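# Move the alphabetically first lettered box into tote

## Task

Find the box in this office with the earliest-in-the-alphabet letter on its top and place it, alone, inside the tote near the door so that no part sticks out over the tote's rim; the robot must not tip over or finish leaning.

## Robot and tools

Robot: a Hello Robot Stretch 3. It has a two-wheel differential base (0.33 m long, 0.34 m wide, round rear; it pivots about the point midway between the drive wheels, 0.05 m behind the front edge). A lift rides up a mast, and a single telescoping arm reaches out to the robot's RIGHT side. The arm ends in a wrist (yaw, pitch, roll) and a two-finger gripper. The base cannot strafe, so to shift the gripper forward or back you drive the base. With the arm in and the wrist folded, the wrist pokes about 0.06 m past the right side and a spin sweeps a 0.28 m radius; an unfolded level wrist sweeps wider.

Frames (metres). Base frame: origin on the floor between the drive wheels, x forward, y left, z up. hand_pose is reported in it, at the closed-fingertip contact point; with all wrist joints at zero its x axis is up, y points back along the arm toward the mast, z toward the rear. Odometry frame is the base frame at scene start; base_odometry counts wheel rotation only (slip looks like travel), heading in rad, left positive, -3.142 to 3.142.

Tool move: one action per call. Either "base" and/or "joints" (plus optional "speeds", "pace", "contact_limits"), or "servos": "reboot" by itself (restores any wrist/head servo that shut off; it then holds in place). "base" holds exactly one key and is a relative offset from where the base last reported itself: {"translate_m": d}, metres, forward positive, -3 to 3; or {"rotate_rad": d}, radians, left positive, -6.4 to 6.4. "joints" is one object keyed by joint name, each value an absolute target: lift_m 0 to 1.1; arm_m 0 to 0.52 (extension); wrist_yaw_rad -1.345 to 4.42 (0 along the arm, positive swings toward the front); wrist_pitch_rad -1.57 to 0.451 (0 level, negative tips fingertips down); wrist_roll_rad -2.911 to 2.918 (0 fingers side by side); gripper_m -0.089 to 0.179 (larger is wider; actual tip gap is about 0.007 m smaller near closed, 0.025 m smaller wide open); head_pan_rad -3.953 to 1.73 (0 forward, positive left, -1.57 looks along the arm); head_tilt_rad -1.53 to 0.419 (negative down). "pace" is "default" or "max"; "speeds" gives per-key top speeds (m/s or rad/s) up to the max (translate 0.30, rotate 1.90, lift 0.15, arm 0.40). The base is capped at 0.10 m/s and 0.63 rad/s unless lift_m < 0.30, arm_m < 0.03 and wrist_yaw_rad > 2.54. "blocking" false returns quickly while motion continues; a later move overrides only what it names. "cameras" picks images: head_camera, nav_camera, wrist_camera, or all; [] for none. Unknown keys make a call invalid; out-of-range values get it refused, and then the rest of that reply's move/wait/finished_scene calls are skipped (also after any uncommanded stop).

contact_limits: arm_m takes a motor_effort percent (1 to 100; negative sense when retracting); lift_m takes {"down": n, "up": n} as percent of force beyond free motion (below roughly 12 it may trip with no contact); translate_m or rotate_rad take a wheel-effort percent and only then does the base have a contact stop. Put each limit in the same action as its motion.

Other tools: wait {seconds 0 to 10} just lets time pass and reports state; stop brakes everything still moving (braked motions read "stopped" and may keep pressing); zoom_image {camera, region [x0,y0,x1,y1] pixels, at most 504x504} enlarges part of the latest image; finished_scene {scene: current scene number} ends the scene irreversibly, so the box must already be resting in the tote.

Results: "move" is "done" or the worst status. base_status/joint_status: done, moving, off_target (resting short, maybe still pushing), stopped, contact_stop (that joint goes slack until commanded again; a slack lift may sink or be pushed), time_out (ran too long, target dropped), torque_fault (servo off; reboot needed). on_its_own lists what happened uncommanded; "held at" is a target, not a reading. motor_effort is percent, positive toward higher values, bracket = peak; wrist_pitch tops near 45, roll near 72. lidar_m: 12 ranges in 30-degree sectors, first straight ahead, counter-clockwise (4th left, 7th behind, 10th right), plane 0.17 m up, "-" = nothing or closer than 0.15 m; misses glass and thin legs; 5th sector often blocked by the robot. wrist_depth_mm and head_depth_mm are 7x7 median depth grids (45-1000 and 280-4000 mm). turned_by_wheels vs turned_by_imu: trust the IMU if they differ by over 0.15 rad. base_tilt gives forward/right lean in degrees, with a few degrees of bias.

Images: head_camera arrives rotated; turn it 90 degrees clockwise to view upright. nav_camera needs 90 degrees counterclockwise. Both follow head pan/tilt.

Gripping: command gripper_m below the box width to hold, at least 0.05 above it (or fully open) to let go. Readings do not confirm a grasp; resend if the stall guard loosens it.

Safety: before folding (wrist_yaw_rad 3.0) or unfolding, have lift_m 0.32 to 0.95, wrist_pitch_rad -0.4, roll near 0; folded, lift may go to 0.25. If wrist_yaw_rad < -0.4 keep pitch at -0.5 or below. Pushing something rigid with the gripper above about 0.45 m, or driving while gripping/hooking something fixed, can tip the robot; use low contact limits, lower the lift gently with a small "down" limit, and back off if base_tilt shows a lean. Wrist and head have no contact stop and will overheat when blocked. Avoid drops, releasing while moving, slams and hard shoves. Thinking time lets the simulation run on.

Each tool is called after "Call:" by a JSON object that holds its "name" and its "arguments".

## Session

Call:
{"name": "move", "arguments": {}}

Scene clock: 0.00 s.
base_odometry: x=+0.000 y=+0.000 heading=+0.000
turned_by_wheels: +0.000
turned_by_imu: +0.000
base_tilt: forward=+0.9 right=-0.2
lidar_m: 0.73 0.74 0.91 1.57 1.58 1.09 1.00 1.01 1.25 1.54 1.22 0.80
head_depth_mm: 701 706 707 708 713 715 717 / 694 695 699 700 704 705 708 / 685 688 690 693 698 698 701 / 681 682 686 687 689 690 695 / 672 677 677 680 684 684 688 / 668 669 675 675 676 679 681 / 661 664 667 668 668 671 676
base_status: not commanded
joint_positions: lift_m=+0.337 arm_m=+0.002 wrist_yaw_rad=+3.032 wrist_pitch_rad=-0.535 wrist_roll_rad=+0.000 gripper_m=+0.037 head_pan_rad=+0.000 head_tilt_rad=-0.002
joint_status: not commanded
measured_speeds: all 0
motor_effort: left_wheel=-0.6 right_wheel=+2.2 lift_m=+27.0 arm_m=-8.1 wrist_yaw_rad=+0.7 wrist_pitch_rad=+2.5 wrist_roll_rad=+0.8 gripper_m=-0.6 head_pan_rad=-0.2 head_tilt_rad=+6.5
hand_pose: x=+0.0015 y=+0.0602 z=+0.3248 quat_wxyz=(+0.224, +0.691, +0.150, +0.671) (m; base frame)
wrist_depth_mm: - 140 - - - - - / - 154 - - - - - / 961 179 854 960 918 930 - / 746 708 205 765 771 755 722 / 644 634 227 619 630 645 627 / 539 540 129 334 129 548 538 / 473 308 291 305 450 471 473
pictures: head_camera (sideways), nav_camera (sideways), wrist_camera
Images, in order (width x height): head_camera 896x504, nav_camera 672x504, wrist_camera 644x364.

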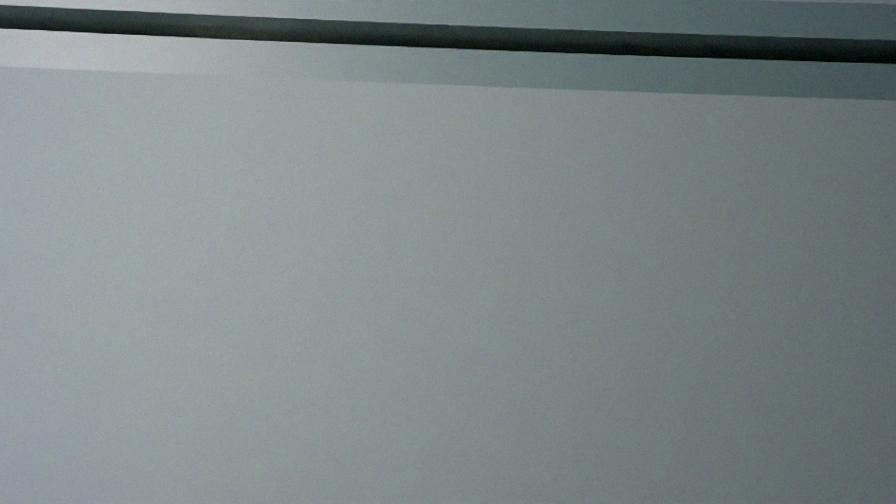

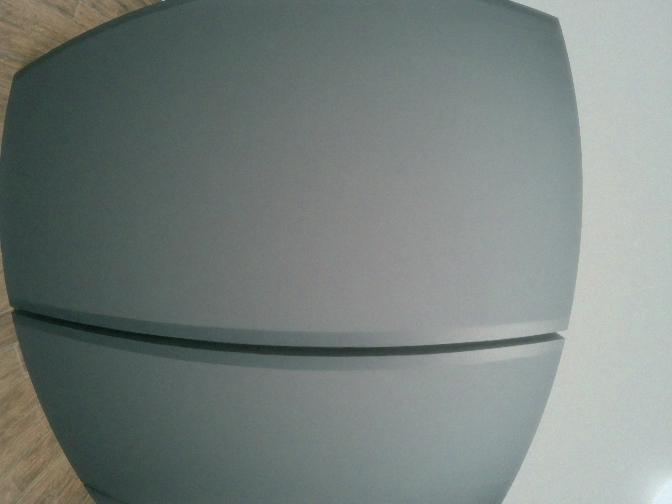

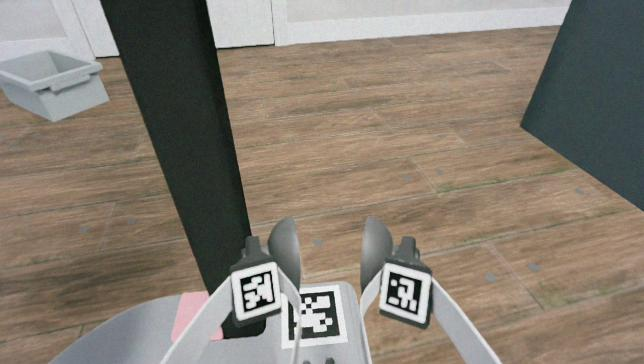

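Call:
{"name": "move", "arguments": {"joints": {"head_pan_rad": 1.5, "head_tilt_rad": -0.35}, "pace": "max", "cameras": ["nav_camera"]}}

Call:
{"name": "move", "arguments": {"joints": {"head_pan_rad": -1.3, "head_tilt_rad": -0.3}, "pace": "max", "cameras": ["head_camera", "nav_camera"]}}

Call:
{"name": "move", "arguments": {"joints": {"head_pan_rad": -2.6, "head_tilt_rad": -0.3}, "pace": "max", "cameras": ["head_camera", "nav_camera"]}}

Scene clock: 6.23 s.
move: done
base_odometry: x=+0.000 y=+0.000 heading=+0.000
turned_by_wheels: +0.000
turned_by_imu: +0.001
base_tilt: forward=+1.2 right=-0.1
lidar_m: 0.73 0.73 0.91 1.57 1.58 1.09 1.00 1.01 1.25 1.55 1.22 0.80
head_depth_mm: 1440 1530 1625 1742 1872 1915 1524 / 1432 1510 1604 1725 1845 1879 1517 / 1404 1490 1581 1698 1819 1888 1513 / 1376 1452 1551 1656 1786 1866 1505 / 1353 1434 1521 1634 1760 1840 1505 / 1338 1417 1508 1614 1735 1810 1506 / 1335 1407 1499 1586 1703 1807 1497
base_status: not commanded
joint_positions: lift_m=+0.337 arm_m=+0.002 wrist_yaw_rad=+3.032 wrist_pitch_rad=-0.535 wrist_roll_rad=+0.000 gripper_m=+0.037 head_pan_rad=+1.533 head_tilt_rad=-0.348
joint_status: all done
measured_speeds: all 0
motor_effort: left_wheel=-0.4(0.8) right_wheel=+2.4(2.6) lift_m=+28.6(28.8) arm_m=-19.8(19.8) wrist_yaw_rad=+0.8(1.4) wrist_pitch_rad=+2.2(2.6) wrist_roll_rad=+0.8(1.1) gripper_m=-1.5(1.5) head_pan_rad=-0.8(6.3) head_tilt_rad=-1.2(5.1)
hand_pose: x=+0.0015 y=+0.0602 z=+0.3248 quat_wxyz=(+0.224, +0.691, +0.150, +0.671) (m; base frame)
wrist_depth_mm: - 141 - - - - - / - 155 - - - - - / 967 179 848 972 972 942 - / 768 718 205 764 756 762 725 / 640 639 227 638 637 631 621 / 535 536 129 331 130 535 543 / 470 306 293 304 442 470 467
pictures: nav_camera (sideways)
Images, in order (width x height): nav_camera 672x504.

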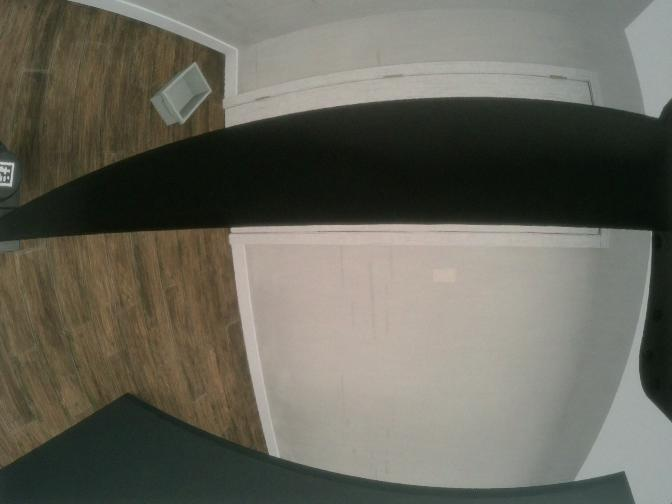

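Scene clock: 7.50 s.
move: done
base_odometry: x=+0.000 y=+0.000 heading=+0.000
turned_by_wheels: +0.000
turned_by_imu: +0.000
base_tilt: forward=+1.0 right=+0.0
lidar_m: 0.73 0.73 0.91 1.57 1.58 1.09 1.00 1.01 1.25 1.55 1.23 0.80
head_depth_mm: 1853 1943 2050 1814 2306 2017 1589 / 1864 1972 2081 1783 2346 2009 1586 / 1916 1991 2092 1757 1847 1979 1583 / 1919 2033 2130 1934 2351 1911 1579 / 1947 2041 2139 1876 2370 1998 1570 / 1954 2049 2115 1925 2266 1993 1566 / 1555 1603 1628 1668 1725 1781 1563
base_status: not commanded
joint_positions: lift_m=+0.337 arm_m=+0.002 wrist_yaw_rad=+3.032 wrist_pitch_rad=-0.535 wrist_roll_rad=+0.000 gripper_m=+0.037 head_pan_rad=-1.349 head_tilt_rad=-0.303
joint_status: all done
measured_speeds: all 0
motor_effort: left_wheel=-0.6(0.7) right_wheel=+2.2(2.6) lift_m=+29.4(29.4) arm_m=-22.4(22.4) wrist_yaw_rad=+0.9(1.1) wrist_pitch_rad=+2.5(2.6) wrist_roll_rad=+0.7(1.1) gripper_m=-0.1(1.1) head_pan_rad=+2.2(5.8) head_tilt_rad=+3.6(5.7)
hand_pose: x=+0.0015 y=+0.0602 z=+0.3248 quat_wxyz=(+0.224, +0.691, +0.150, +0.671) (m; base frame)
wrist_depth_mm: - 140 - - - - - / - 155 - - - - - / 954 178 872 937 976 923 - / 760 736 205 776 773 765 725 / 623 635 227 625 630 633 634 / 548 539 129 327 130 541 535 / 462 307 292 305 452 468 476
pictures: head_camera (sideways), nav_camera (sideways)
Images, in order (width x height): head_camera 896x504, nav_camera 672x504.

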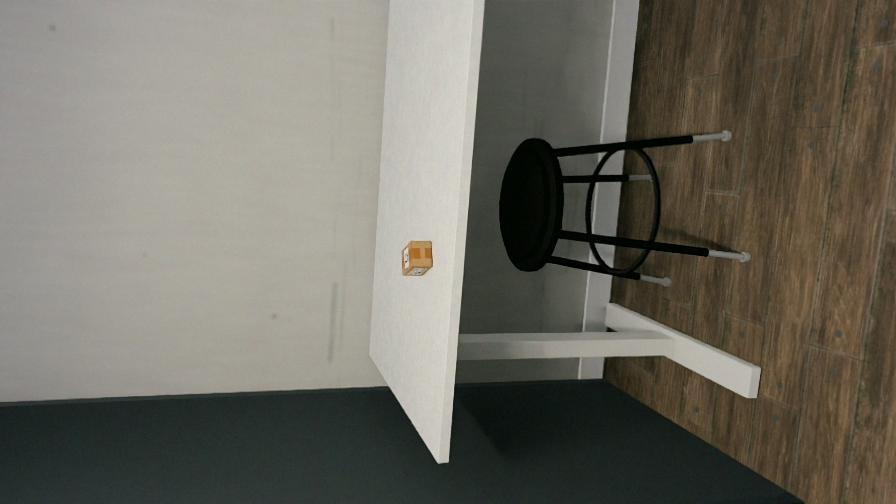

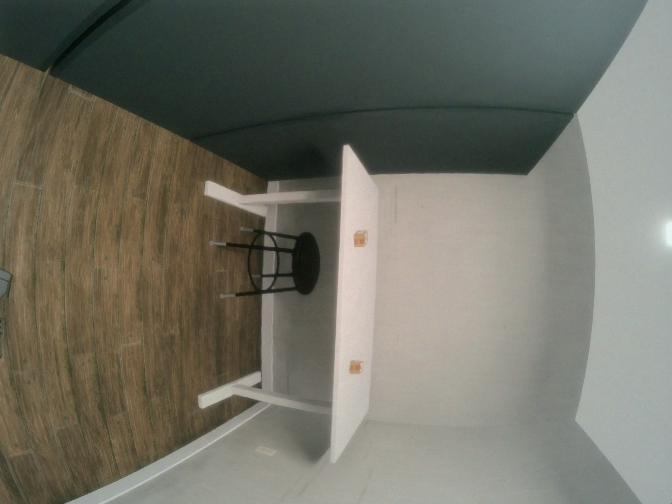

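Scene clock: 8.47 s.
move: done
base_odometry: x=+0.000 y=+0.000 heading=+0.000
turned_by_wheels: +0.000
turned_by_imu: +0.000
base_tilt: forward=+0.9 right=+0.0
lidar_m: 0.73 0.74 0.91 1.57 1.58 1.09 1.00 1.00 1.25 1.55 1.22 0.79
head_depth_mm: 837 883 921 965 1020 1072 1141 / 872 913 955 1008 1063 1127 1197 / 904 946 997 1054 1120 1185 1265 / 940 988 1046 1106 1171 1257 1336 / 978 1036 1094 1158 1237 1322 1407 / 1026 1078 1145 1215 1300 1403 1480 / 1069 1139 1207 1288 1384 1489 1532
base_status: not commanded
joint_positions: lift_m=+0.337 arm_m=+0.002 wrist_yaw_rad=+3.032 wrist_pitch_rad=-0.535 wrist_roll_rad=+0.000 gripper_m=+0.037 head_pan_rad=-2.652 head_tilt_rad=-0.301
joint_status: all done
measured_speeds: all 0
motor_effort: left_wheel=-0.4(0.6) right_wheel=+1.8(2.7) lift_m=+29.5(29.8) arm_m=-21.9(22.6) wrist_yaw_rad=+0.2(1.0) wrist_pitch_rad=+2.6(2.7) wrist_roll_rad=+0.7(1.0) gripper_m=+0.8(1.6) head_pan_rad=+1.9(5.8) head_tilt_rad=+4.4(6.4)
hand_pose: x=+0.0015 y=+0.0602 z=+0.3248 quat_wxyz=(+0.224, +0.691, +0.150, +0.671) (m; base frame)
wrist_depth_mm: - 140 - - - - - / - 154 - - - - - / 958 180 857 940 968 928 - / 753 735 204 750 758 764 739 / 635 647 227 630 631 636 640 / 546 538 129 335 130 539 547 / 474 307 292 306 457 472 472
pictures: head_camera (sideways), nav_camera (sideways)
Images, in order (width x height): head_camera 896x504, nav_camera 672x504.

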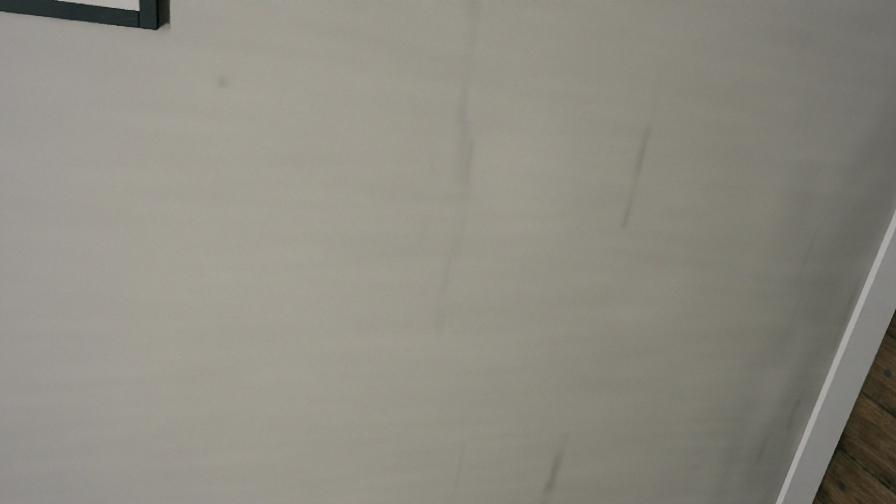

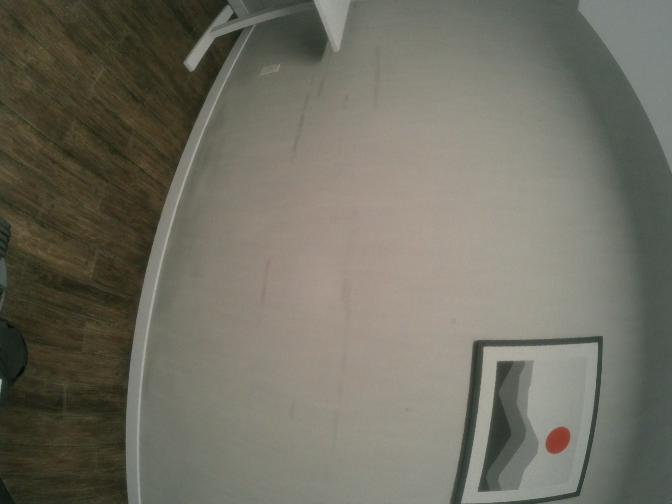

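Call:
{"name": "move", "arguments": {"joints": {"head_pan_rad": -1.72, "head_tilt_rad": -0.3}, "pace": "max", "cameras": ["head_camera"]}}

Call:
{"name": "zoom_image", "arguments": {"camera": "head_camera", "region": [370, 200, 470, 300]}}

Call:
{"name": "move", "arguments": {"joints": {"head_pan_rad": -1.32, "head_tilt_rad": -0.3}, "pace": "max", "cameras": ["head_camera"]}}

Call:
{"name": "zoom_image", "arguments": {"camera": "head_camera", "region": [370, 210, 470, 310]}}

Scene clock: 14.20 s.
move: done
base_odometry: x=+0.000 y=+0.000 heading=+0.000
turned_by_wheels: +0.000
turned_by_imu: +0.001
base_tilt: forward=+1.0 right=-0.3
lidar_m: 0.73 0.73 0.91 1.57 1.59 1.09 1.00 1.01 1.25 1.54 1.23 0.80
head_depth_mm: 1881 1904 1929 1884 1970 1925 1587 / 2024 2134 2238 1913 2265 1971 1586 / 2007 2090 2213 1972 2500 2010 1578 / 1953 2059 2174 1955 2416 1993 1578 / 1907 2001 2119 1755 2360 2004 1576 / 1869 1973 2061 1740 2111 1976 1576 / 1858 1940 2034 1714 1808 1829 1562
base_status: not commanded
joint_positions: lift_m=+0.337 arm_m=+0.002 wrist_yaw_rad=+3.032 wrist_pitch_rad=-0.535 wrist_roll_rad=+0.000 gripper_m=+0.037 head_pan_rad=-1.699 head_tilt_rad=-0.300
joint_status: all done
measured_speeds: all 0
motor_effort: left_wheel=-0.3(0.7) right_wheel=+2.5(2.6) lift_m=+31.5(31.5) arm_m=-21.6(22.2) wrist_yaw_rad=+1.0(1.3) wrist_pitch_rad=+2.4(2.8) wrist_roll_rad=+0.9(1.1) gripper_m=-0.4(1.3) head_pan_rad=+1.5(5.5) head_tilt_rad=+4.0(6.9)
hand_pose: x=+0.0015 y=+0.0602 z=+0.3248 quat_wxyz=(+0.224, +0.691, +0.150, +0.671) (m; base frame)
wrist_depth_mm: - 139 - - - - - / - 155 - - - - - / 966 179 872 983 946 919 - / 773 724 203 771 762 777 739 / 635 635 226 627 637 651 618 / 540 550 129 336 130 542 530 / 473 307 292 303 450 469 467
pictures: head_camera (sideways)
Images, in order (width x height): head_camera 896x504.

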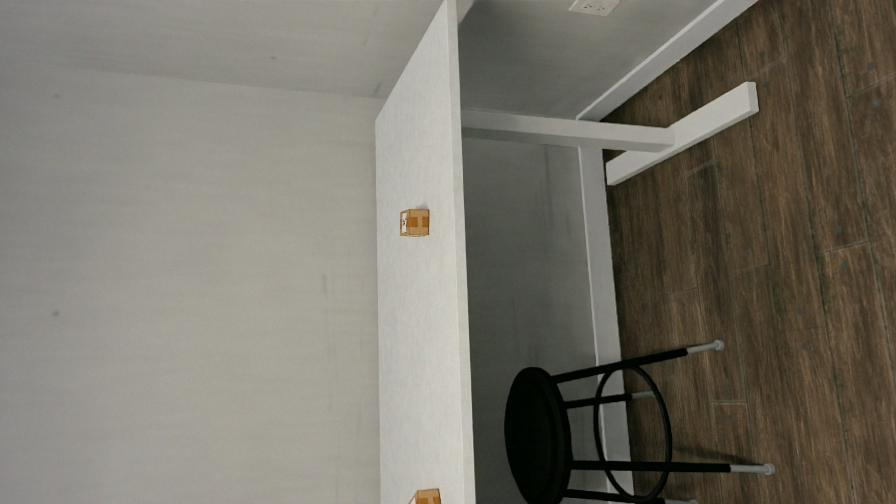

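Scaled by 5.040 from the camera's 896x504 image, which has a finer 1280x720 frame.

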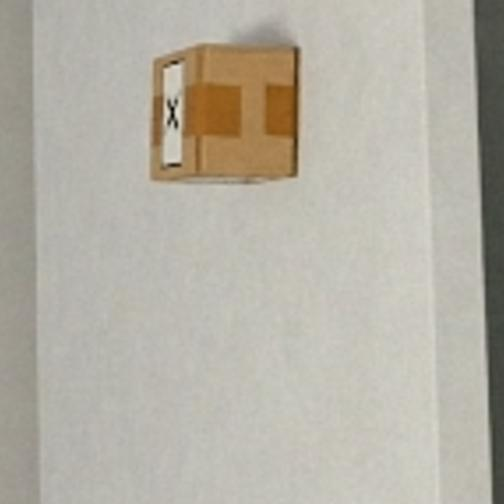

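Scene clock: 14.90 s.
move: done
base_odometry: x=+0.000 y=+0.000 heading=+0.000
turned_by_wheels: +0.000
turned_by_imu: +0.000
base_tilt: forward=+0.9 right=-0.3
lidar_m: 0.73 0.74 0.91 1.57 1.58 1.09 1.00 1.01 1.25 1.55 1.23 0.80
head_depth_mm: 1838 1927 2042 1663 2283 2014 1587 / 1872 1982 2073 1794 2289 1929 1588 / 1899 2003 2118 1783 1870 2011 1586 / 1937 2046 2154 1962 2401 1988 1580 / 1968 2079 2202 1876 2360 1983 1580 / 1709 1779 1856 1805 2018 1910 1565 / 1390 1419 1463 1513 1560 1612 1526
base_status: not commanded
joint_positions: lift_m=+0.337 arm_m=+0.002 wrist_yaw_rad=+3.032 wrist_pitch_rad=-0.535 wrist_roll_rad=+0.000 gripper_m=+0.037 head_pan_rad=-1.299 head_tilt_rad=-0.300
joint_status: all done
measured_speeds: all 0
motor_effort: left_wheel=-0.5(0.7) right_wheel=+2.5(2.8) lift_m=+31.4(31.7) arm_m=-21.9(22.3) wrist_yaw_rad=+1.1(1.3) wrist_pitch_rad=+2.4(2.6) wrist_roll_rad=+0.9(0.9) gripper_m=+0.4(1.2) head_pan_rad=+0.4(6.1) head_tilt_rad=+3.8(5.4)
hand_pose: x=+0.0015 y=+0.0602 z=+0.3248 quat_wxyz=(+0.224, +0.691, +0.150, +0.671) (m; base frame)
wrist_depth_mm: - 140 - - - - - / - 154 - - - - - / 967 178 864 942 923 938 - / 789 735 203 757 755 767 711 / 635 633 227 635 634 622 632 / 542 541 129 333 129 538 529 / 469 308 291 310 452 473 464
pictures: head_camera (sideways)
Images, in order (width x height): head_camera 896x504.

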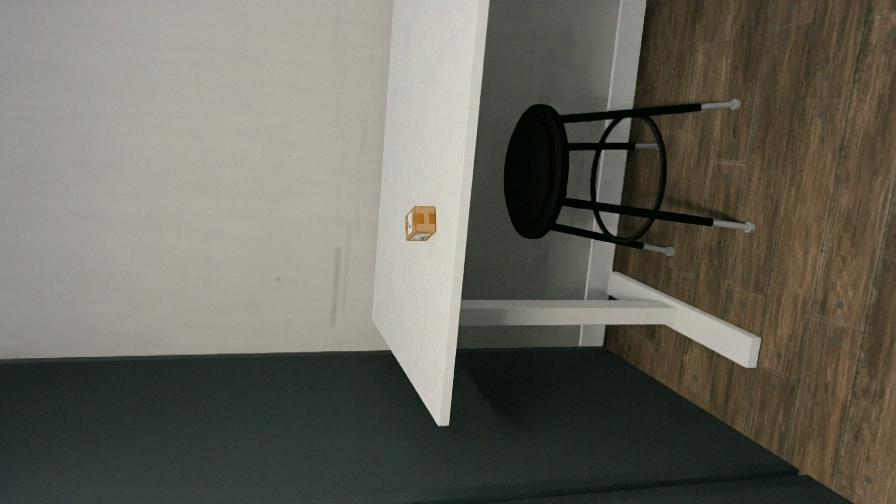

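Scaled by 5.040 from the camera's 896x504 image, which has a finer 1280x720 frame.

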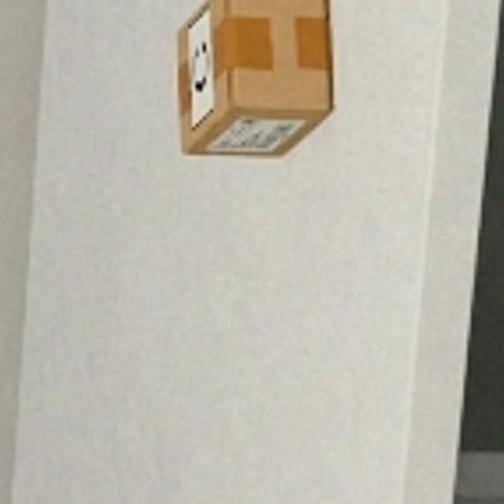

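Call:
{"name": "zoom_image", "arguments": {"camera": "head_camera", "region": [400, 200, 442, 242]}}

Scaled by 12.000 from the camera's 896x504 image, which has a finer 1280x720 frame.

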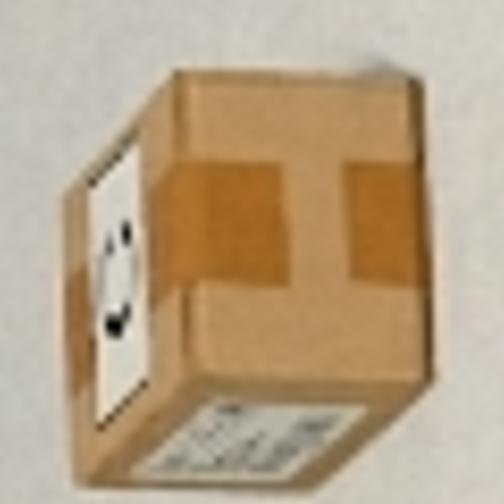

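Call:
{"name": "move", "arguments": {"base": {"rotate_rad": 1.66}, "joints": {"lift_m": 0.285, "wrist_pitch_rad": -0.4, "head_pan_rad": -0.55, "head_tilt_rad": -0.5}, "pace": "max", "cameras": ["head_camera", "nav_camera"]}}

Scene clock: 34.33 s.
move: done
base_odometry: x=+0.000 y=+0.000 heading=+1.660
turned_by_wheels: +1.660
turned_by_imu: +1.654
base_tilt: forward=+1.0 right=-0.1
lidar_m: 1.57 1.53 1.06 1.00 1.02 1.33 1.55 1.12 0.78 0.73 0.74 1.68
head_depth_mm: 1929 2089 2224 969 1032 1104 1191 / 1794 1975 2207 2431 2014 1531 1313 / 1703 1857 2041 2263 2007 1614 1341 / 1596 1729 1906 2090 2006 1609 1339 / 1514 1635 1784 1969 1999 1603 1343 / 1439 1549 1675 1823 1933 1595 1333 / 1366 1468 1577 1724 1840 1598 1345
base_status: done
joint_positions: lift_m=+0.285 arm_m=+0.002 wrist_yaw_rad=+3.032 wrist_pitch_rad=-0.421 wrist_roll_rad=+0.000 gripper_m=+0.037 head_pan_rad=-0.543 head_tilt_rad=-0.499
joint_status: all done
measured_speeds: all 0
motor_effort: left_wheel=-8.5(17.8) right_wheel=+10.1(16.8) lift_m=+20.6(27.6) arm_m=-21.9(22.9) wrist_yaw_rad=+0.8(1.2) wrist_pitch_rad=+3.6(6.4) wrist_roll_rad=+0.7(1.1) gripper_m=-1.1(1.5) head_pan_rad=-3.4(4.7) head_tilt_rad=-2.6(5.6)
hand_pose: x=+0.0032 y=+0.0760 z=+0.2970 quat_wxyz=(+0.186, +0.698, +0.110, +0.683) (m; base frame)
wrist_depth_mm: 875 136 965 - - - - / 943 148 - - - - - / - 163 978 - - - - / 806 740 208 816 823 837 825 / 641 626 202 651 648 642 646 / 548 535 131 309 129 540 530 / 455 280 247 285 441 466 467
pictures: head_camera (sideways), nav_camera (sideways)
Images, in order (width x height): head_camera 896x504, nav_camera 672x504.

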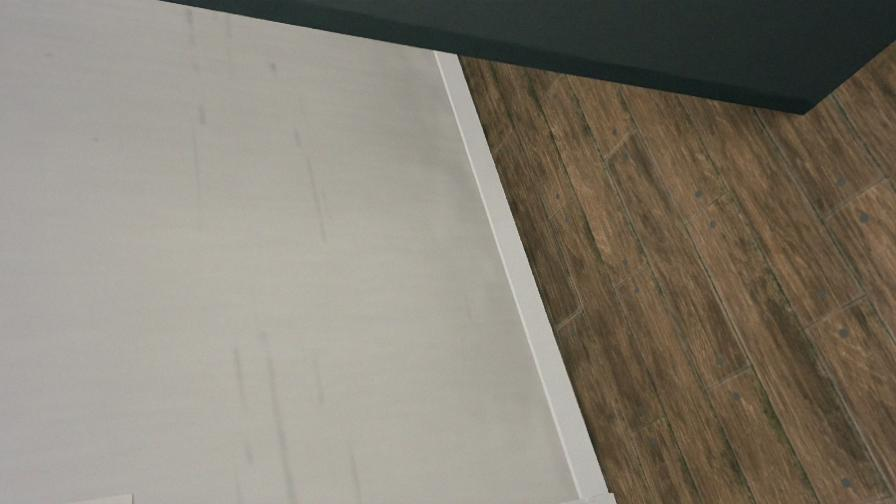

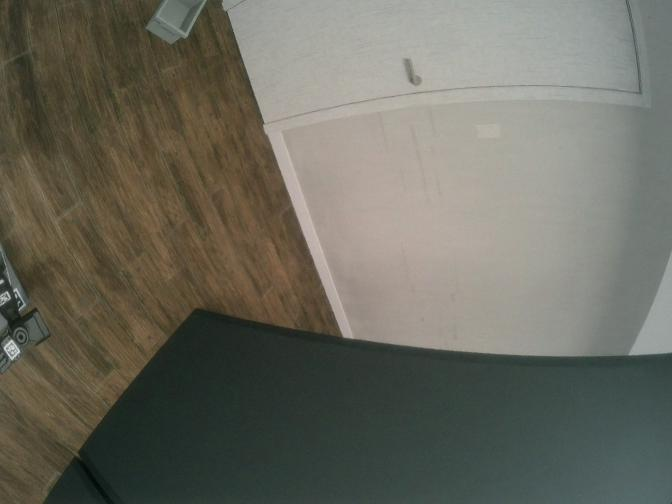

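Call:
{"name": "move", "arguments": {"base": {"rotate_rad": -0.223}, "pace": "max", "cameras": []}}

Call:
{"name": "move", "arguments": {"base": {"translate_m": 1.128}, "joints": {"head_pan_rad": 0.7, "head_tilt_rad": -0.5}, "pace": "max", "cameras": ["head_camera"]}}

Call:
{"name": "move", "arguments": {"base": {"rotate_rad": -1.348}, "joints": {"head_pan_rad": 0.35, "head_tilt_rad": -0.3}, "pace": "max", "cameras": ["nav_camera"]}}

Scene clock: 47.30 s.
move: done
base_odometry: x=+0.000 y=+0.000 heading=+1.437
turned_by_wheels: -0.223
turned_by_imu: -0.222
base_tilt: forward=+1.0 right=-0.1
lidar_m: 1.56 1.57 1.18 1.00 1.00 1.14 1.85 1.55 0.86 0.73 0.73 0.83
head_depth_mm: 679 722 772 829 895 970 1063 / 734 781 842 908 987 1085 1206 / 800 861 923 1006 1100 1226 1315 / 1911 2106 2288 2415 2013 1607 1337 / 1760 1910 2076 2261 1984 1597 1345 / 1634 1760 1879 2076 1995 1599 1343 / 1512 1619 1727 1877 1928 1599 1329
base_status: done
joint_positions: lift_m=+0.285 arm_m=+0.002 wrist_yaw_rad=+3.032 wrist_pitch_rad=-0.421 wrist_roll_rad=+0.000 gripper_m=+0.037 head_pan_rad=-0.550 head_tilt_rad=-0.500
joint_status: not commanded
measured_speeds: all 0
motor_effort: left_wheel=+9.2(16.3) right_wheel=-9.8(14.6) lift_m=+24.3(24.7) arm_m=-19.2(19.8) wrist_yaw_rad=+0.8(1.2) wrist_pitch_rad=+3.7(4.0) wrist_roll_rad=+0.9(1.1) gripper_m=-0.1(1.0) head_pan_rad=-2.4(4.5) head_tilt_rad=-3.4(3.8)
hand_pose: x=+0.0032 y=+0.0760 z=+0.2970 quat_wxyz=(+0.186, +0.698, +0.110, +0.683) (m; base frame)
wrist_depth_mm: 803 136 946 - - - - / 845 148 - - - - - / 908 163 961 - - - - / 825 745 207 799 824 815 815 / 642 622 200 642 649 649 660 / 532 542 132 309 130 544 540 / 455 280 249 283 432 453 461
pictures: none
No camera images: "cameras" was empty.

Scene clock: 52.43 s.
move: done
base_odometry: x=+0.150 y=+1.118 heading=+1.437
turned_by_wheels: +0.000
turned_by_imu: +0.000
base_tilt: forward=+1.0 right=-0.2
lidar_m: 0.52 0.50 0.57 0.95 1.32 1.50 2.52 0.86 0.60 0.83 1.11 0.61
head_depth_mm: 385 422 464 509 558 615 689 / 396 425 459 506 566 641 736 / 422 456 494 541 597 663 748 / 441 480 524 578 634 727 833 / 464 504 556 617 692 788 914 / 487 533 589 657 745 858 1012 / 514 564 629 707 810 946 1127
base_status: done
joint_positions: lift_m=+0.285 arm_m=+0.002 wrist_yaw_rad=+3.032 wrist_pitch_rad=-0.421 wrist_roll_rad=+0.000 gripper_m=+0.037 head_pan_rad=+0.701 head_tilt_rad=-0.501
joint_status: all done
measured_speeds: all 0
motor_effort: left_wheel=+9.0(17.6) right_wheel=-4.7(14.3) lift_m=+29.7(29.7) arm_m=-19.2(19.7) wrist_yaw_rad=+1.0(1.4) wrist_pitch_rad=+3.4(4.0) wrist_roll_rad=+0.7(1.1) gripper_m=-0.4(1.5) head_pan_rad=-2.9(5.0) head_tilt_rad=+0.0(4.6)
hand_pose: x=+0.0032 y=+0.0760 z=+0.2971 quat_wxyz=(+0.185, +0.698, +0.110, +0.683) (m; base frame)
wrist_depth_mm: - 135 - - 776 577 436 / - 148 - - 834 593 456 / - 163 903 - 867 613 469 / 823 739 209 828 839 597 484 / 638 641 202 642 661 627 472 / 545 532 131 311 130 534 498 / 460 282 248 286 432 462 458
pictures: head_camera (sideways)
Images, in order (width x height): head_camera 896x504.

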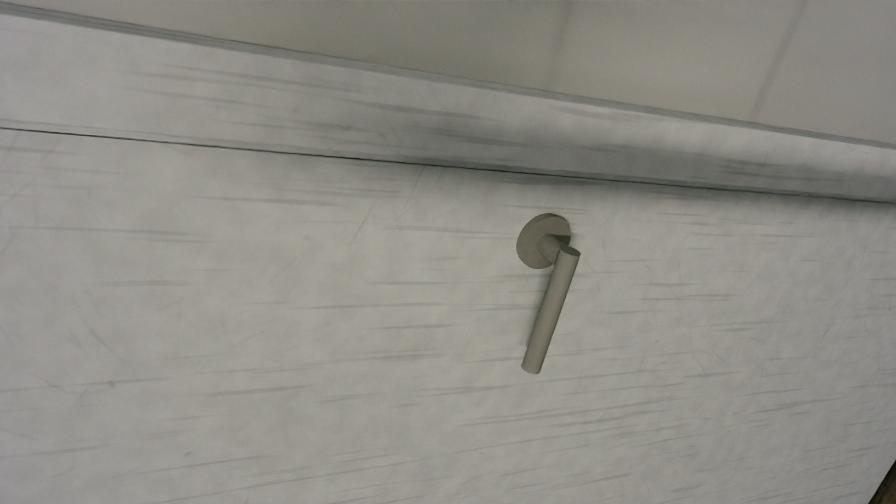

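Scene clock: 54.40 s.
move: done
base_odometry: x=+0.150 y=+1.118 heading=+0.090
turned_by_wheels: -1.348
turned_by_imu: -1.342
base_tilt: forward=+0.9 right=-0.1
lidar_m: 2.59 0.79 0.55 0.50 0.50 0.67 1.33 1.36 1.77 2.03 0.61 0.60
head_depth_mm: 2945 3036 3242 3441 2767 2000 1599 / 2719 3056 3293 3491 2749 1997 1587 / 1774 1935 2105 2364 2459 1994 1578 / 1334 1414 1521 1622 1748 1848 1572 / 1072 1120 1182 1244 1324 1394 1458 / 884 922 962 1002 1051 1109 1168 / 761 781 812 844 876 914 953
base_status: done
joint_positions: lift_m=+0.285 arm_m=+0.002 wrist_yaw_rad=+3.032 wrist_pitch_rad=-0.421 wrist_roll_rad=+0.000 gripper_m=+0.037 head_pan_rad=+0.341 head_tilt_rad=-0.301
joint_status: all done
measured_speeds: all 0
motor_effort: left_wheel=+9.0(18.4) right_wheel=-9.4(14.7) lift_m=+31.6(31.7) arm_m=-22.0(22.5) wrist_yaw_rad=+0.8(1.4) wrist_pitch_rad=+3.6(4.1) wrist_roll_rad=+0.9(1.0) gripper_m=+0.0(1.1) head_pan_rad=+2.4(5.8) head_tilt_rad=+4.6(7.7)
hand_pose: x=+0.0032 y=+0.0760 z=+0.2971 quat_wxyz=(+0.185, +0.698, +0.110, +0.683) (m; base frame)
wrist_depth_mm: 452 136 497 527 562 567 593 / 489 148 534 577 599 638 653 / 516 164 586 623 645 696 740 / 567 182 209 672 716 746 779 / 619 600 202 659 646 654 656 / 533 542 131 307 130 531 539 / 462 280 249 281 438 459 460
pictures: nav_camera (sideways)
Images, in order (width x height): nav_camera 672x504.

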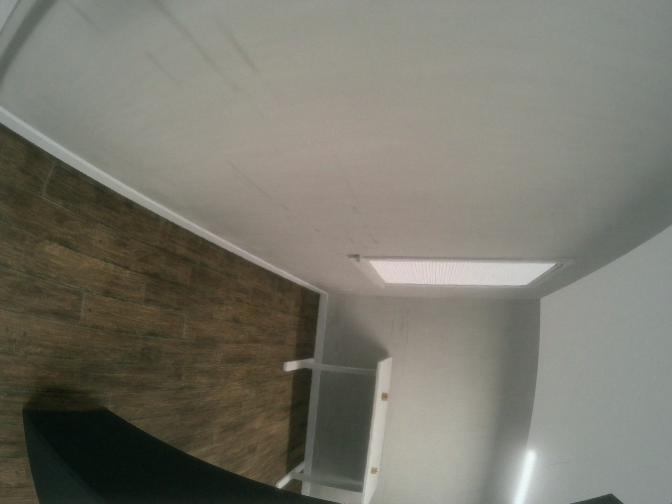

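Call:
{"name": "move", "arguments": {"base": {"translate_m": 1.6}, "joints": {"head_pan_rad": -0.6, "head_tilt_rad": -0.3}, "pace": "max", "cameras": ["head_camera", "nav_camera"]}}

Scene clock: 68.03 s.
move: done
base_odometry: x=+1.744 y=+1.262 heading=+0.090
turned_by_wheels: +0.000
turned_by_imu: -0.001
base_tilt: forward=+1.0 right=-0.1
lidar_m: 1.38 0.93 0.65 0.61 0.63 0.82 1.91 0.80 1.42 2.29 2.77 1.95
head_depth_mm: 2415 2577 2763 2979 2774 2031 1598 / 2223 2392 2553 2009 2632 2009 1594 / 2097 2203 2328 1777 2570 2001 1575 / 1948 2066 2166 1614 2446 1994 1578 / 1845 1937 2044 1467 2321 1991 1573 / 1731 1811 1901 1455 2137 1987 1573 / 1653 1721 1807 1449 2007 1977 1557
base_status: done
joint_positions: lift_m=+0.285 arm_m=+0.002 wrist_yaw_rad=+3.032 wrist_pitch_rad=-0.420 wrist_roll_rad=+0.000 gripper_m=+0.037 head_pan_rad=-0.600 head_tilt_rad=-0.299
joint_status: all done
measured_speeds: all 0
motor_effort: left_wheel=+9.2(18.2) right_wheel=-1.5(14.6) lift_m=+22.1(31.8) arm_m=-12.4(19.0) wrist_yaw_rad=+0.7(1.4) wrist_pitch_rad=+3.2(4.1) wrist_roll_rad=+1.0(1.3) gripper_m=+0.0(1.4) head_pan_rad=+2.7(4.9) head_tilt_rad=+3.0(4.7)
hand_pose: x=+0.0032 y=+0.0760 z=+0.2971 quat_wxyz=(+0.185, +0.698, +0.110, +0.683) (m; base frame)
wrist_depth_mm: 559 135 594 621 646 704 717 / 590 148 642 685 709 747 765 / 643 164 689 728 762 831 865 / 691 682 209 756 823 813 810 / 642 625 201 663 651 653 658 / 544 544 131 309 130 536 533 / 455 282 246 279 432 463 463
pictures: head_camera (sideways), nav_camera (sideways)
Images, in order (width x height): head_camera 896x504, nav_camera 672x504.

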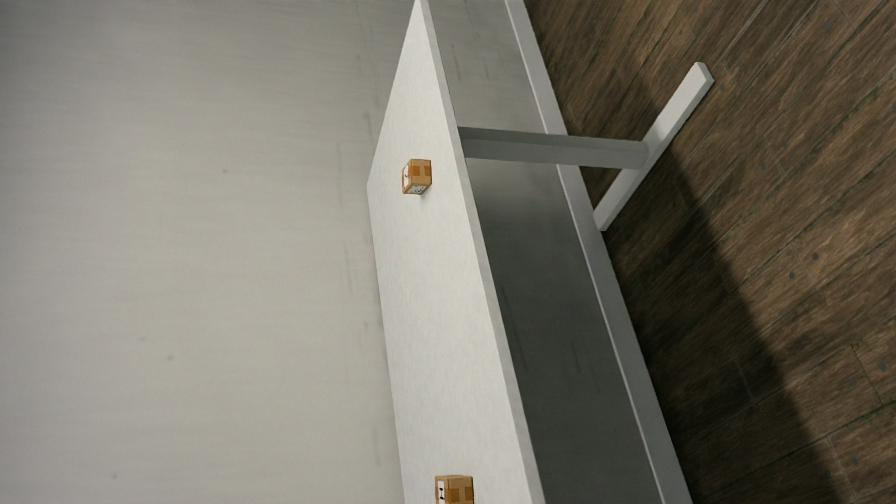

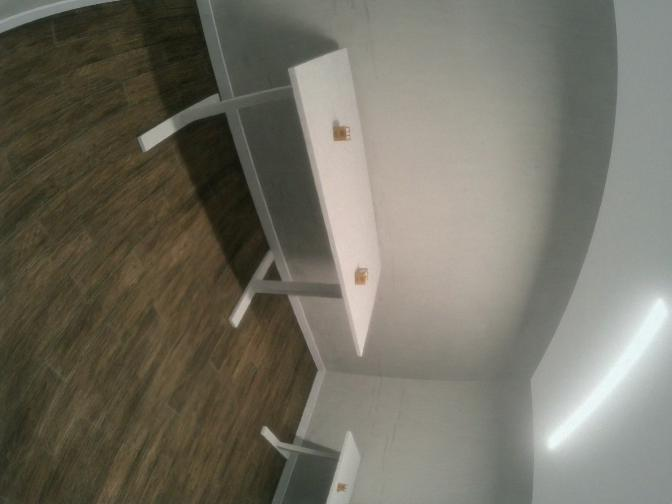

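Call:
{"name": "zoom_image", "arguments": {"camera": "head_camera", "region": [430, 460, 480, 504]}}

Call:
{"name": "zoom_image", "arguments": {"camera": "head_camera", "region": [395, 155, 440, 200]}}

Scaled by 10.080 from the camera's 896x504 image, which has a finer 1280x720 frame.

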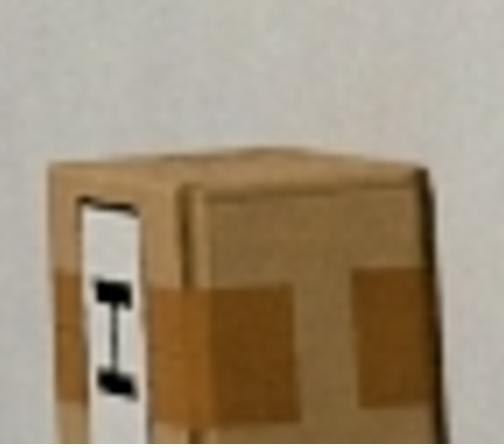

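Scaled by 11.200 from the camera's 896x504 image, which has a finer 1280x720 frame.

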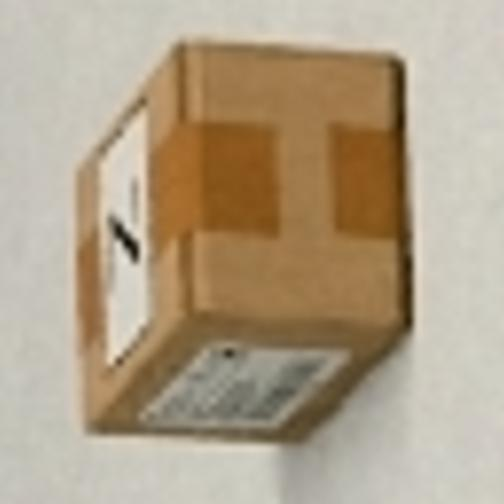

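Call:
{"name": "move", "arguments": {"base": {"rotate_rad": -1.352}, "joints": {"head_pan_rad": 0.0, "head_tilt_rad": -0.3}, "pace": "max", "cameras": []}}

Call:
{"name": "move", "arguments": {"base": {"translate_m": 1.8}, "pace": "max", "cameras": ["head_camera", "nav_camera"]}}

Scene clock: 82.37 s.
move: done
base_odometry: x=+1.744 y=+1.262 heading=-1.261
turned_by_wheels: -1.352
turned_by_imu: -1.344
base_tilt: forward=+1.1 right=-0.2
lidar_m: 2.77 1.98 1.38 1.48 0.75 0.62 0.62 0.68 1.08 0.83 0.80 1.42
head_depth_mm: 2662 2816 2975 3119 2755 2026 1589 / 2728 2875 3001 3246 2750 2022 1589 / 2834 2955 3070 3314 2742 2013 1584 / 2859 3033 3168 3329 2732 1983 1579 / 2969 3100 3252 3432 2709 1988 1561 / 3029 3181 3310 3537 2721 1981 1570 / 3045 3213 3387 3446 2700 1985 1579
base_status: done
joint_positions: lift_m=+0.285 arm_m=+0.002 wrist_yaw_rad=+3.032 wrist_pitch_rad=-0.420 wrist_roll_rad=+0.000 gripper_m=+0.037 head_pan_rad=+0.010 head_tilt_rad=-0.299
joint_status: all done
measured_speeds: all 0
motor_effort: left_wheel=+9.7(18.5) right_wheel=-8.9(15.9) lift_m=+31.9(32.1) arm_m=-20.7(20.7) wrist_yaw_rad=+0.8(1.3) wrist_pitch_rad=+3.5(3.9) wrist_roll_rad=+0.8(1.0) gripper_m=+1.0(1.3) head_pan_rad=-3.5(4.2) head_tilt_rad=+1.7(5.0)
hand_pose: x=+0.0032 y=+0.0760 z=+0.2971 quat_wxyz=(+0.185, +0.698, +0.110, +0.683) (m; base frame)
wrist_depth_mm: 683 136 - - - - - / 704 148 - - - - - / 712 163 993 - - - - / 714 756 208 821 798 817 827 / 629 618 200 637 647 647 649 / 532 536 131 308 129 541 538 / 454 282 246 282 440 460 461
pictures: none
No camera images: "cameras" was empty.

Scene clock: 89.80 s.
move: done
base_odometry: x=+2.292 y=-0.453 heading=-1.261
turned_by_wheels: +0.000
turned_by_imu: -0.002
base_tilt: forward=+1.1 right=-0.1
lidar_m: 1.01 1.02 1.55 1.15 1.71 1.90 2.37 1.72 1.12 1.10 1.13 1.39
head_depth_mm: 1152 1213 1268 1334 1246 906 716 / 1179 1240 1294 1368 1230 904 713 / 1204 1259 1330 1406 1225 895 729 / 1229 1286 1362 1438 1222 862 755 / 1254 1327 1395 1471 1220 893 776 / 1284 1354 1436 1520 1214 891 1221 / 1314 1395 1477 1568 1648 887 1477
base_status: done
joint_positions: lift_m=+0.285 arm_m=+0.002 wrist_yaw_rad=+3.032 wrist_pitch_rad=-0.420 wrist_roll_rad=+0.000 gripper_m=+0.037 head_pan_rad=+0.000 head_tilt_rad=-0.299
joint_status: not commanded
measured_speeds: all 0
motor_effort: left_wheel=+10.3(20.4) right_wheel=-3.2(7.8) lift_m=+22.7(32.0) arm_m=-20.8(22.6) wrist_yaw_rad=+0.8(1.4) wrist_pitch_rad=+3.8(4.0) wrist_roll_rad=+0.7(1.1) gripper_m=-0.2(1.4) head_pan_rad=-3.0(4.7) head_tilt_rad=-0.8(2.2)
hand_pose: x=+0.0032 y=+0.0760 z=+0.2971 quat_wxyz=(+0.185, +0.698, +0.110, +0.683) (m; base frame)
wrist_depth_mm: - 136 - - - - - / - 148 - - - - - / - 162 972 - - - - / 816 726 207 821 810 816 820 / 640 620 202 647 630 661 660 / 537 535 131 309 130 546 539 / 454 282 247 283 432 462 454
pictures: head_camera (sideways), nav_camera (sideways)
Images, in order (width x height): head_camera 896x504, nav_camera 672x504.

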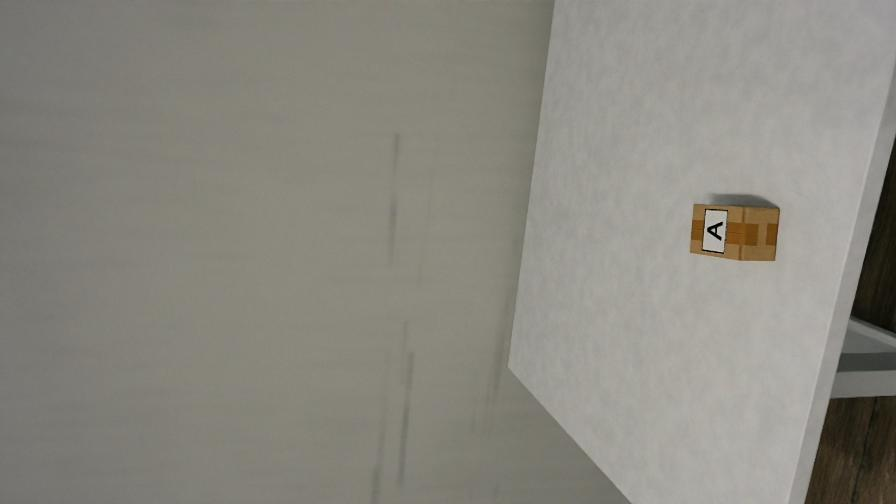

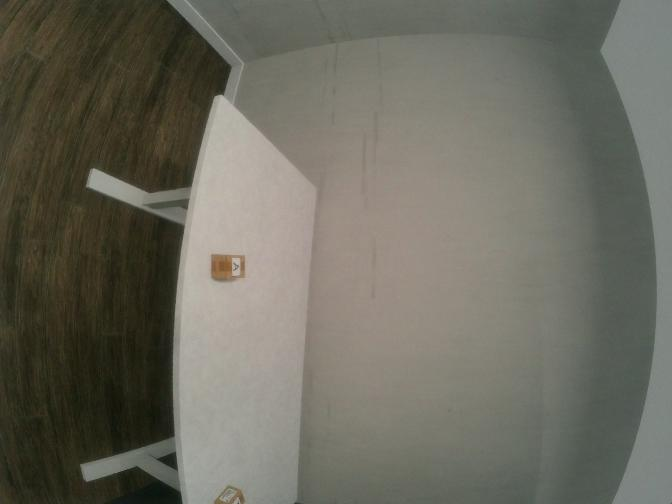

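Call:
{"name": "move", "arguments": {"base": {"rotate_rad": 0.96}, "joints": {"lift_m": 0.5}, "pace": "max", "cameras": []}}

Call:
{"name": "move", "arguments": {"base": {"translate_m": 0.175}, "joints": {"lift_m": 0.88, "wrist_yaw_rad": 0.165, "gripper_m": 0.179}, "pace": "max", "cameras": []}}

Call:
{"name": "move", "arguments": {"base": {"rotate_rad": 0.361}, "joints": {"head_pan_rad": -1.57, "head_tilt_rad": -0.6}, "pace": "max", "cameras": ["head_camera", "wrist_camera"]}}

Scene clock: 118.40 s.
move: done
base_odometry: x=+2.292 y=-0.453 heading=-0.302
turned_by_wheels: +0.960
turned_by_imu: +0.958
base_tilt: forward=+0.8 right=-0.2
lidar_m: 1.57 1.16 1.63 1.91 2.40 1.72 1.12 1.21 1.10 1.22 1.38 1.01
head_depth_mm: 1637 1728 1835 1984 2083 2020 1587 / 1559 1667 1753 1894 1998 2006 1593 / 1488 1585 1693 1791 1903 1964 1579 / 1440 1515 1607 1709 1822 1918 1578 / 1390 1467 1543 1637 1741 1845 1563 / 1344 1410 1486 1577 1672 1769 1574 / 1301 1358 1437 1517 1593 1680 1557
base_status: done
joint_positions: lift_m=+0.500 arm_m=+0.002 wrist_yaw_rad=+3.032 wrist_pitch_rad=-0.419 wrist_roll_rad=+0.000 gripper_m=+0.037 head_pan_rad=+0.000 head_tilt_rad=-0.299
joint_status: all done
measured_speeds: all 0
motor_effort: left_wheel=-8.9(14.0) right_wheel=+9.1(16.0) lift_m=+30.4(34.2) arm_m=-21.3(22.4) wrist_yaw_rad=+1.2(1.3) wrist_pitch_rad=+3.3(3.8) wrist_roll_rad=+0.9(1.0) gripper_m=+0.0(1.3) head_pan_rad=-2.6(4.6) head_tilt_rad=-1.1(1.9)
hand_pose: x=+0.0032 y=+0.0762 z=+0.5124 quat_wxyz=(+0.185, +0.698, +0.109, +0.683) (m; base frame)
wrist_depth_mm: - 135 - - - - - / - 149 - - - - - / - 162 - - - - - / - 184 208 - - - - / 983 945 200 992 - - - / 835 832 131 770 130 810 834 / 697 703 245 694 686 703 707
pictures: none
No camera images: "cameras" was empty.

Scene clock: 121.73 s.
move: done
base_odometry: x=+2.459 y=-0.504 heading=-0.301
turned_by_wheels: +0.000
turned_by_imu: +0.000
base_tilt: forward=+1.0 right=-0.2
lidar_m: 1.41 1.38 1.03 1.88 2.47 1.87 1.29 1.23 1.25 1.33 0.88 1.39
head_depth_mm: 1464 1551 1658 1760 1884 1937 1596 / 1406 1473 1574 1682 1797 1894 1590 / 1346 1424 1509 1607 1710 1813 1579 / 1295 1365 1441 1537 1639 1757 1578 / 1250 1314 1379 1469 1554 1661 1577 / 1197 1266 1330 1405 1486 1576 1582 / 1164 1218 1284 1358 1430 1507 1566
base_status: done
joint_positions: lift_m=+0.880 arm_m=+0.002 wrist_yaw_rad=+0.168 wrist_pitch_rad=-0.419 wrist_roll_rad=+0.000 gripper_m=+0.179 head_pan_rad=+0.000 head_tilt_rad=-0.300
joint_status: all done
measured_speeds: all 0
motor_effort: left_wheel=+7.7(12.5) right_wheel=+3.1(13.3) lift_m=+31.0(33.9) arm_m=-18.6(22.0) wrist_yaw_rad=-2.0(6.7) wrist_pitch_rad=+3.4(3.7) wrist_roll_rad=+0.7(1.0) gripper_m=+0.2(95.2) head_pan_rad=-1.7(3.8) head_tilt_rad=-1.1(2.5)
hand_pose: x=+0.0160 y=-0.3679 z=+0.8925 quat_wxyz=(+0.702, +0.205, -0.676, -0.089) (m; base frame)
wrist_depth_mm: 867 949 997 - - - - / 932 - - - - - - / - - - - - - 640 / - - - - - - - / - 146 - - - 141 - / 115 123 - - - 136 119 / - - - - - - 110
pictures: none
No camera images: "cameras" was empty.

Scene clock: 123.83 s.
move: done
base_odometry: x=+2.459 y=-0.504 heading=+0.059
turned_by_wheels: +0.360
turned_by_imu: +0.360
base_tilt: forward=+1.1 right=-0.1
lidar_m: 1.38 1.03 1.81 2.45 1.88 1.29 1.50 1.23 1.26 1.31 0.89 1.48
head_depth_mm: 1133 1257 1325 1004 794 1486 - / 1127 1250 1325 1003 789 1440 - / 1123 1235 1321 1002 791 297 - / 1120 1234 1308 999 765 295 312 / 1113 1221 1307 998 787 1448 1238 / 1113 1225 1294 990 788 1285 1247 / 1112 1218 1294 990 787 1439 1259
base_status: done
joint_positions: lift_m=+0.880 arm_m=+0.002 wrist_yaw_rad=+0.167 wrist_pitch_rad=-0.419 wrist_roll_rad=+0.000 gripper_m=+0.179 head_pan_rad=-1.586 head_tilt_rad=-0.604
joint_status: all done
measured_speeds: translate_m=+0.000 rotate_rad=+0.000 lift_m=+0.000 arm_m=+0.000 wrist_yaw_rad=+0.000 wrist_pitch_rad=+0.000 wrist_roll_rad=+0.000 head_pan_rad=+0.024 head_tilt_rad=+0.000
motor_effort: left_wheel=-9.2(13.7) right_wheel=+11.0(16.3) lift_m=+28.9(31.0) arm_m=-18.5(18.6) wrist_yaw_rad=-1.2(1.9) wrist_pitch_rad=+3.2(3.6) wrist_roll_rad=+0.6(1.0) gripper_m=+0.5(1.4) head_pan_rad=+3.3(5.0) head_tilt_rad=-1.1(5.0)
hand_pose: x=+0.0158 y=-0.3679 z=+0.8925 quat_wxyz=(+0.702, +0.204, -0.677, -0.089) (m; base frame)
wrist_depth_mm: - - - - 973 970 959 / - - - - - - - / - - - - - - - / - - - 470 - - - / - - - - - - - / 115 138 - - - 135 114 / - - - - - - 110
pictures: head_camera (sideways), wrist_camera
Images, in order (width x height): head_camera 896x504, wrist_camera 644x364.

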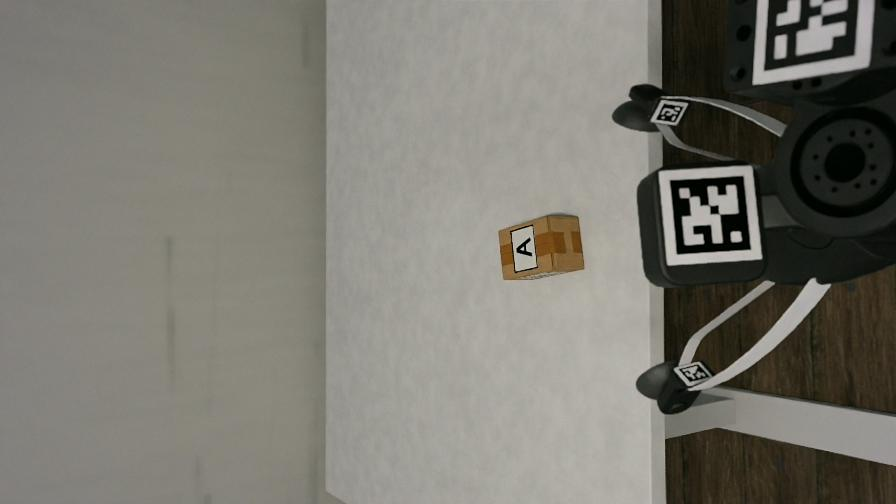

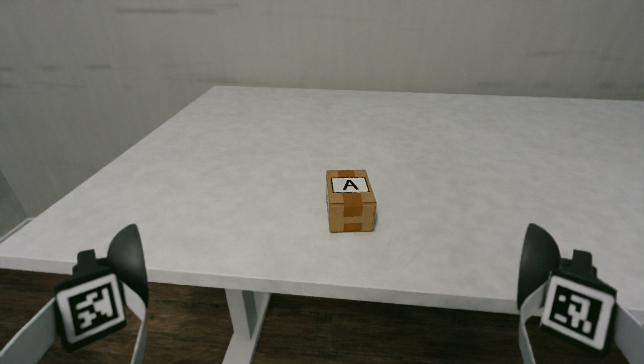

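Call:
{"name": "move", "arguments": {"joints": {"lift_m": 0.8}, "pace": "max", "cameras": ["wrist_camera"]}}

Scene clock: 140.80 s.
move: done
base_odometry: x=+2.459 y=-0.504 heading=+0.059
turned_by_wheels: +0.000
turned_by_imu: +0.001
base_tilt: forward=+1.0 right=-0.1
lidar_m: 1.38 1.03 1.80 2.44 1.88 1.29 1.50 1.23 1.26 1.31 0.88 1.48
head_depth_mm: 1124 1242 1316 1011 796 1418 1297 / 1122 1240 1317 1010 797 1384 1271 / 1121 1229 1315 1008 794 1446 342 / 1118 1228 1312 1007 770 1446 340 / 1118 1234 1308 1006 790 1455 1235 / 1113 1219 1310 1001 792 1322 1237 / 1110 1222 1307 997 791 1445 1268
base_status: not commanded
joint_positions: lift_m=+0.800 arm_m=+0.002 wrist_yaw_rad=+0.167 wrist_pitch_rad=-0.419 wrist_roll_rad=+0.000 gripper_m=+0.179 head_pan_rad=-1.570 head_tilt_rad=-0.600
joint_status: all done
measured_speeds: all 0
motor_effort: left_wheel=-8.8(9.3) right_wheel=+9.9(10.7) lift_m=+21.7(25.1) arm_m=-19.0(19.3) wrist_yaw_rad=-1.2(1.9) wrist_pitch_rad=+3.3(3.4) wrist_roll_rad=+0.8(1.1) gripper_m=-0.7(1.4) head_pan_rad=+1.9(4.5) head_tilt_rad=+2.5(2.9)
hand_pose: x=+0.0158 y=-0.3679 z=+0.8125 quat_wxyz=(+0.702, +0.204, -0.677, -0.089) (m; base frame)
wrist_depth_mm: - - - - - 965 917 / - - - - - 1000 - / - - - 426 - - - / - - - 404 - - - / - 364 - - - - - / 117 141 - - - 136 117 / - 982 - - - 994 110
pictures: wrist_camera
Images, in order (width x height): wrist_camera 644x364.

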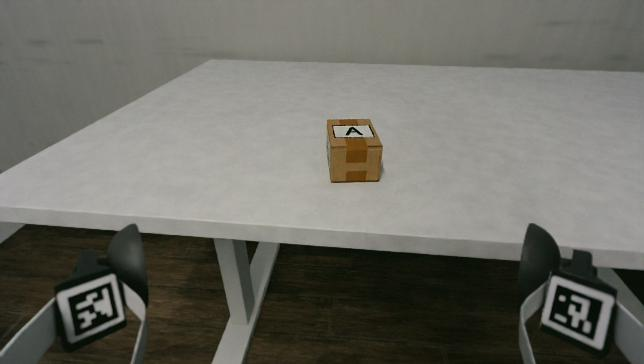

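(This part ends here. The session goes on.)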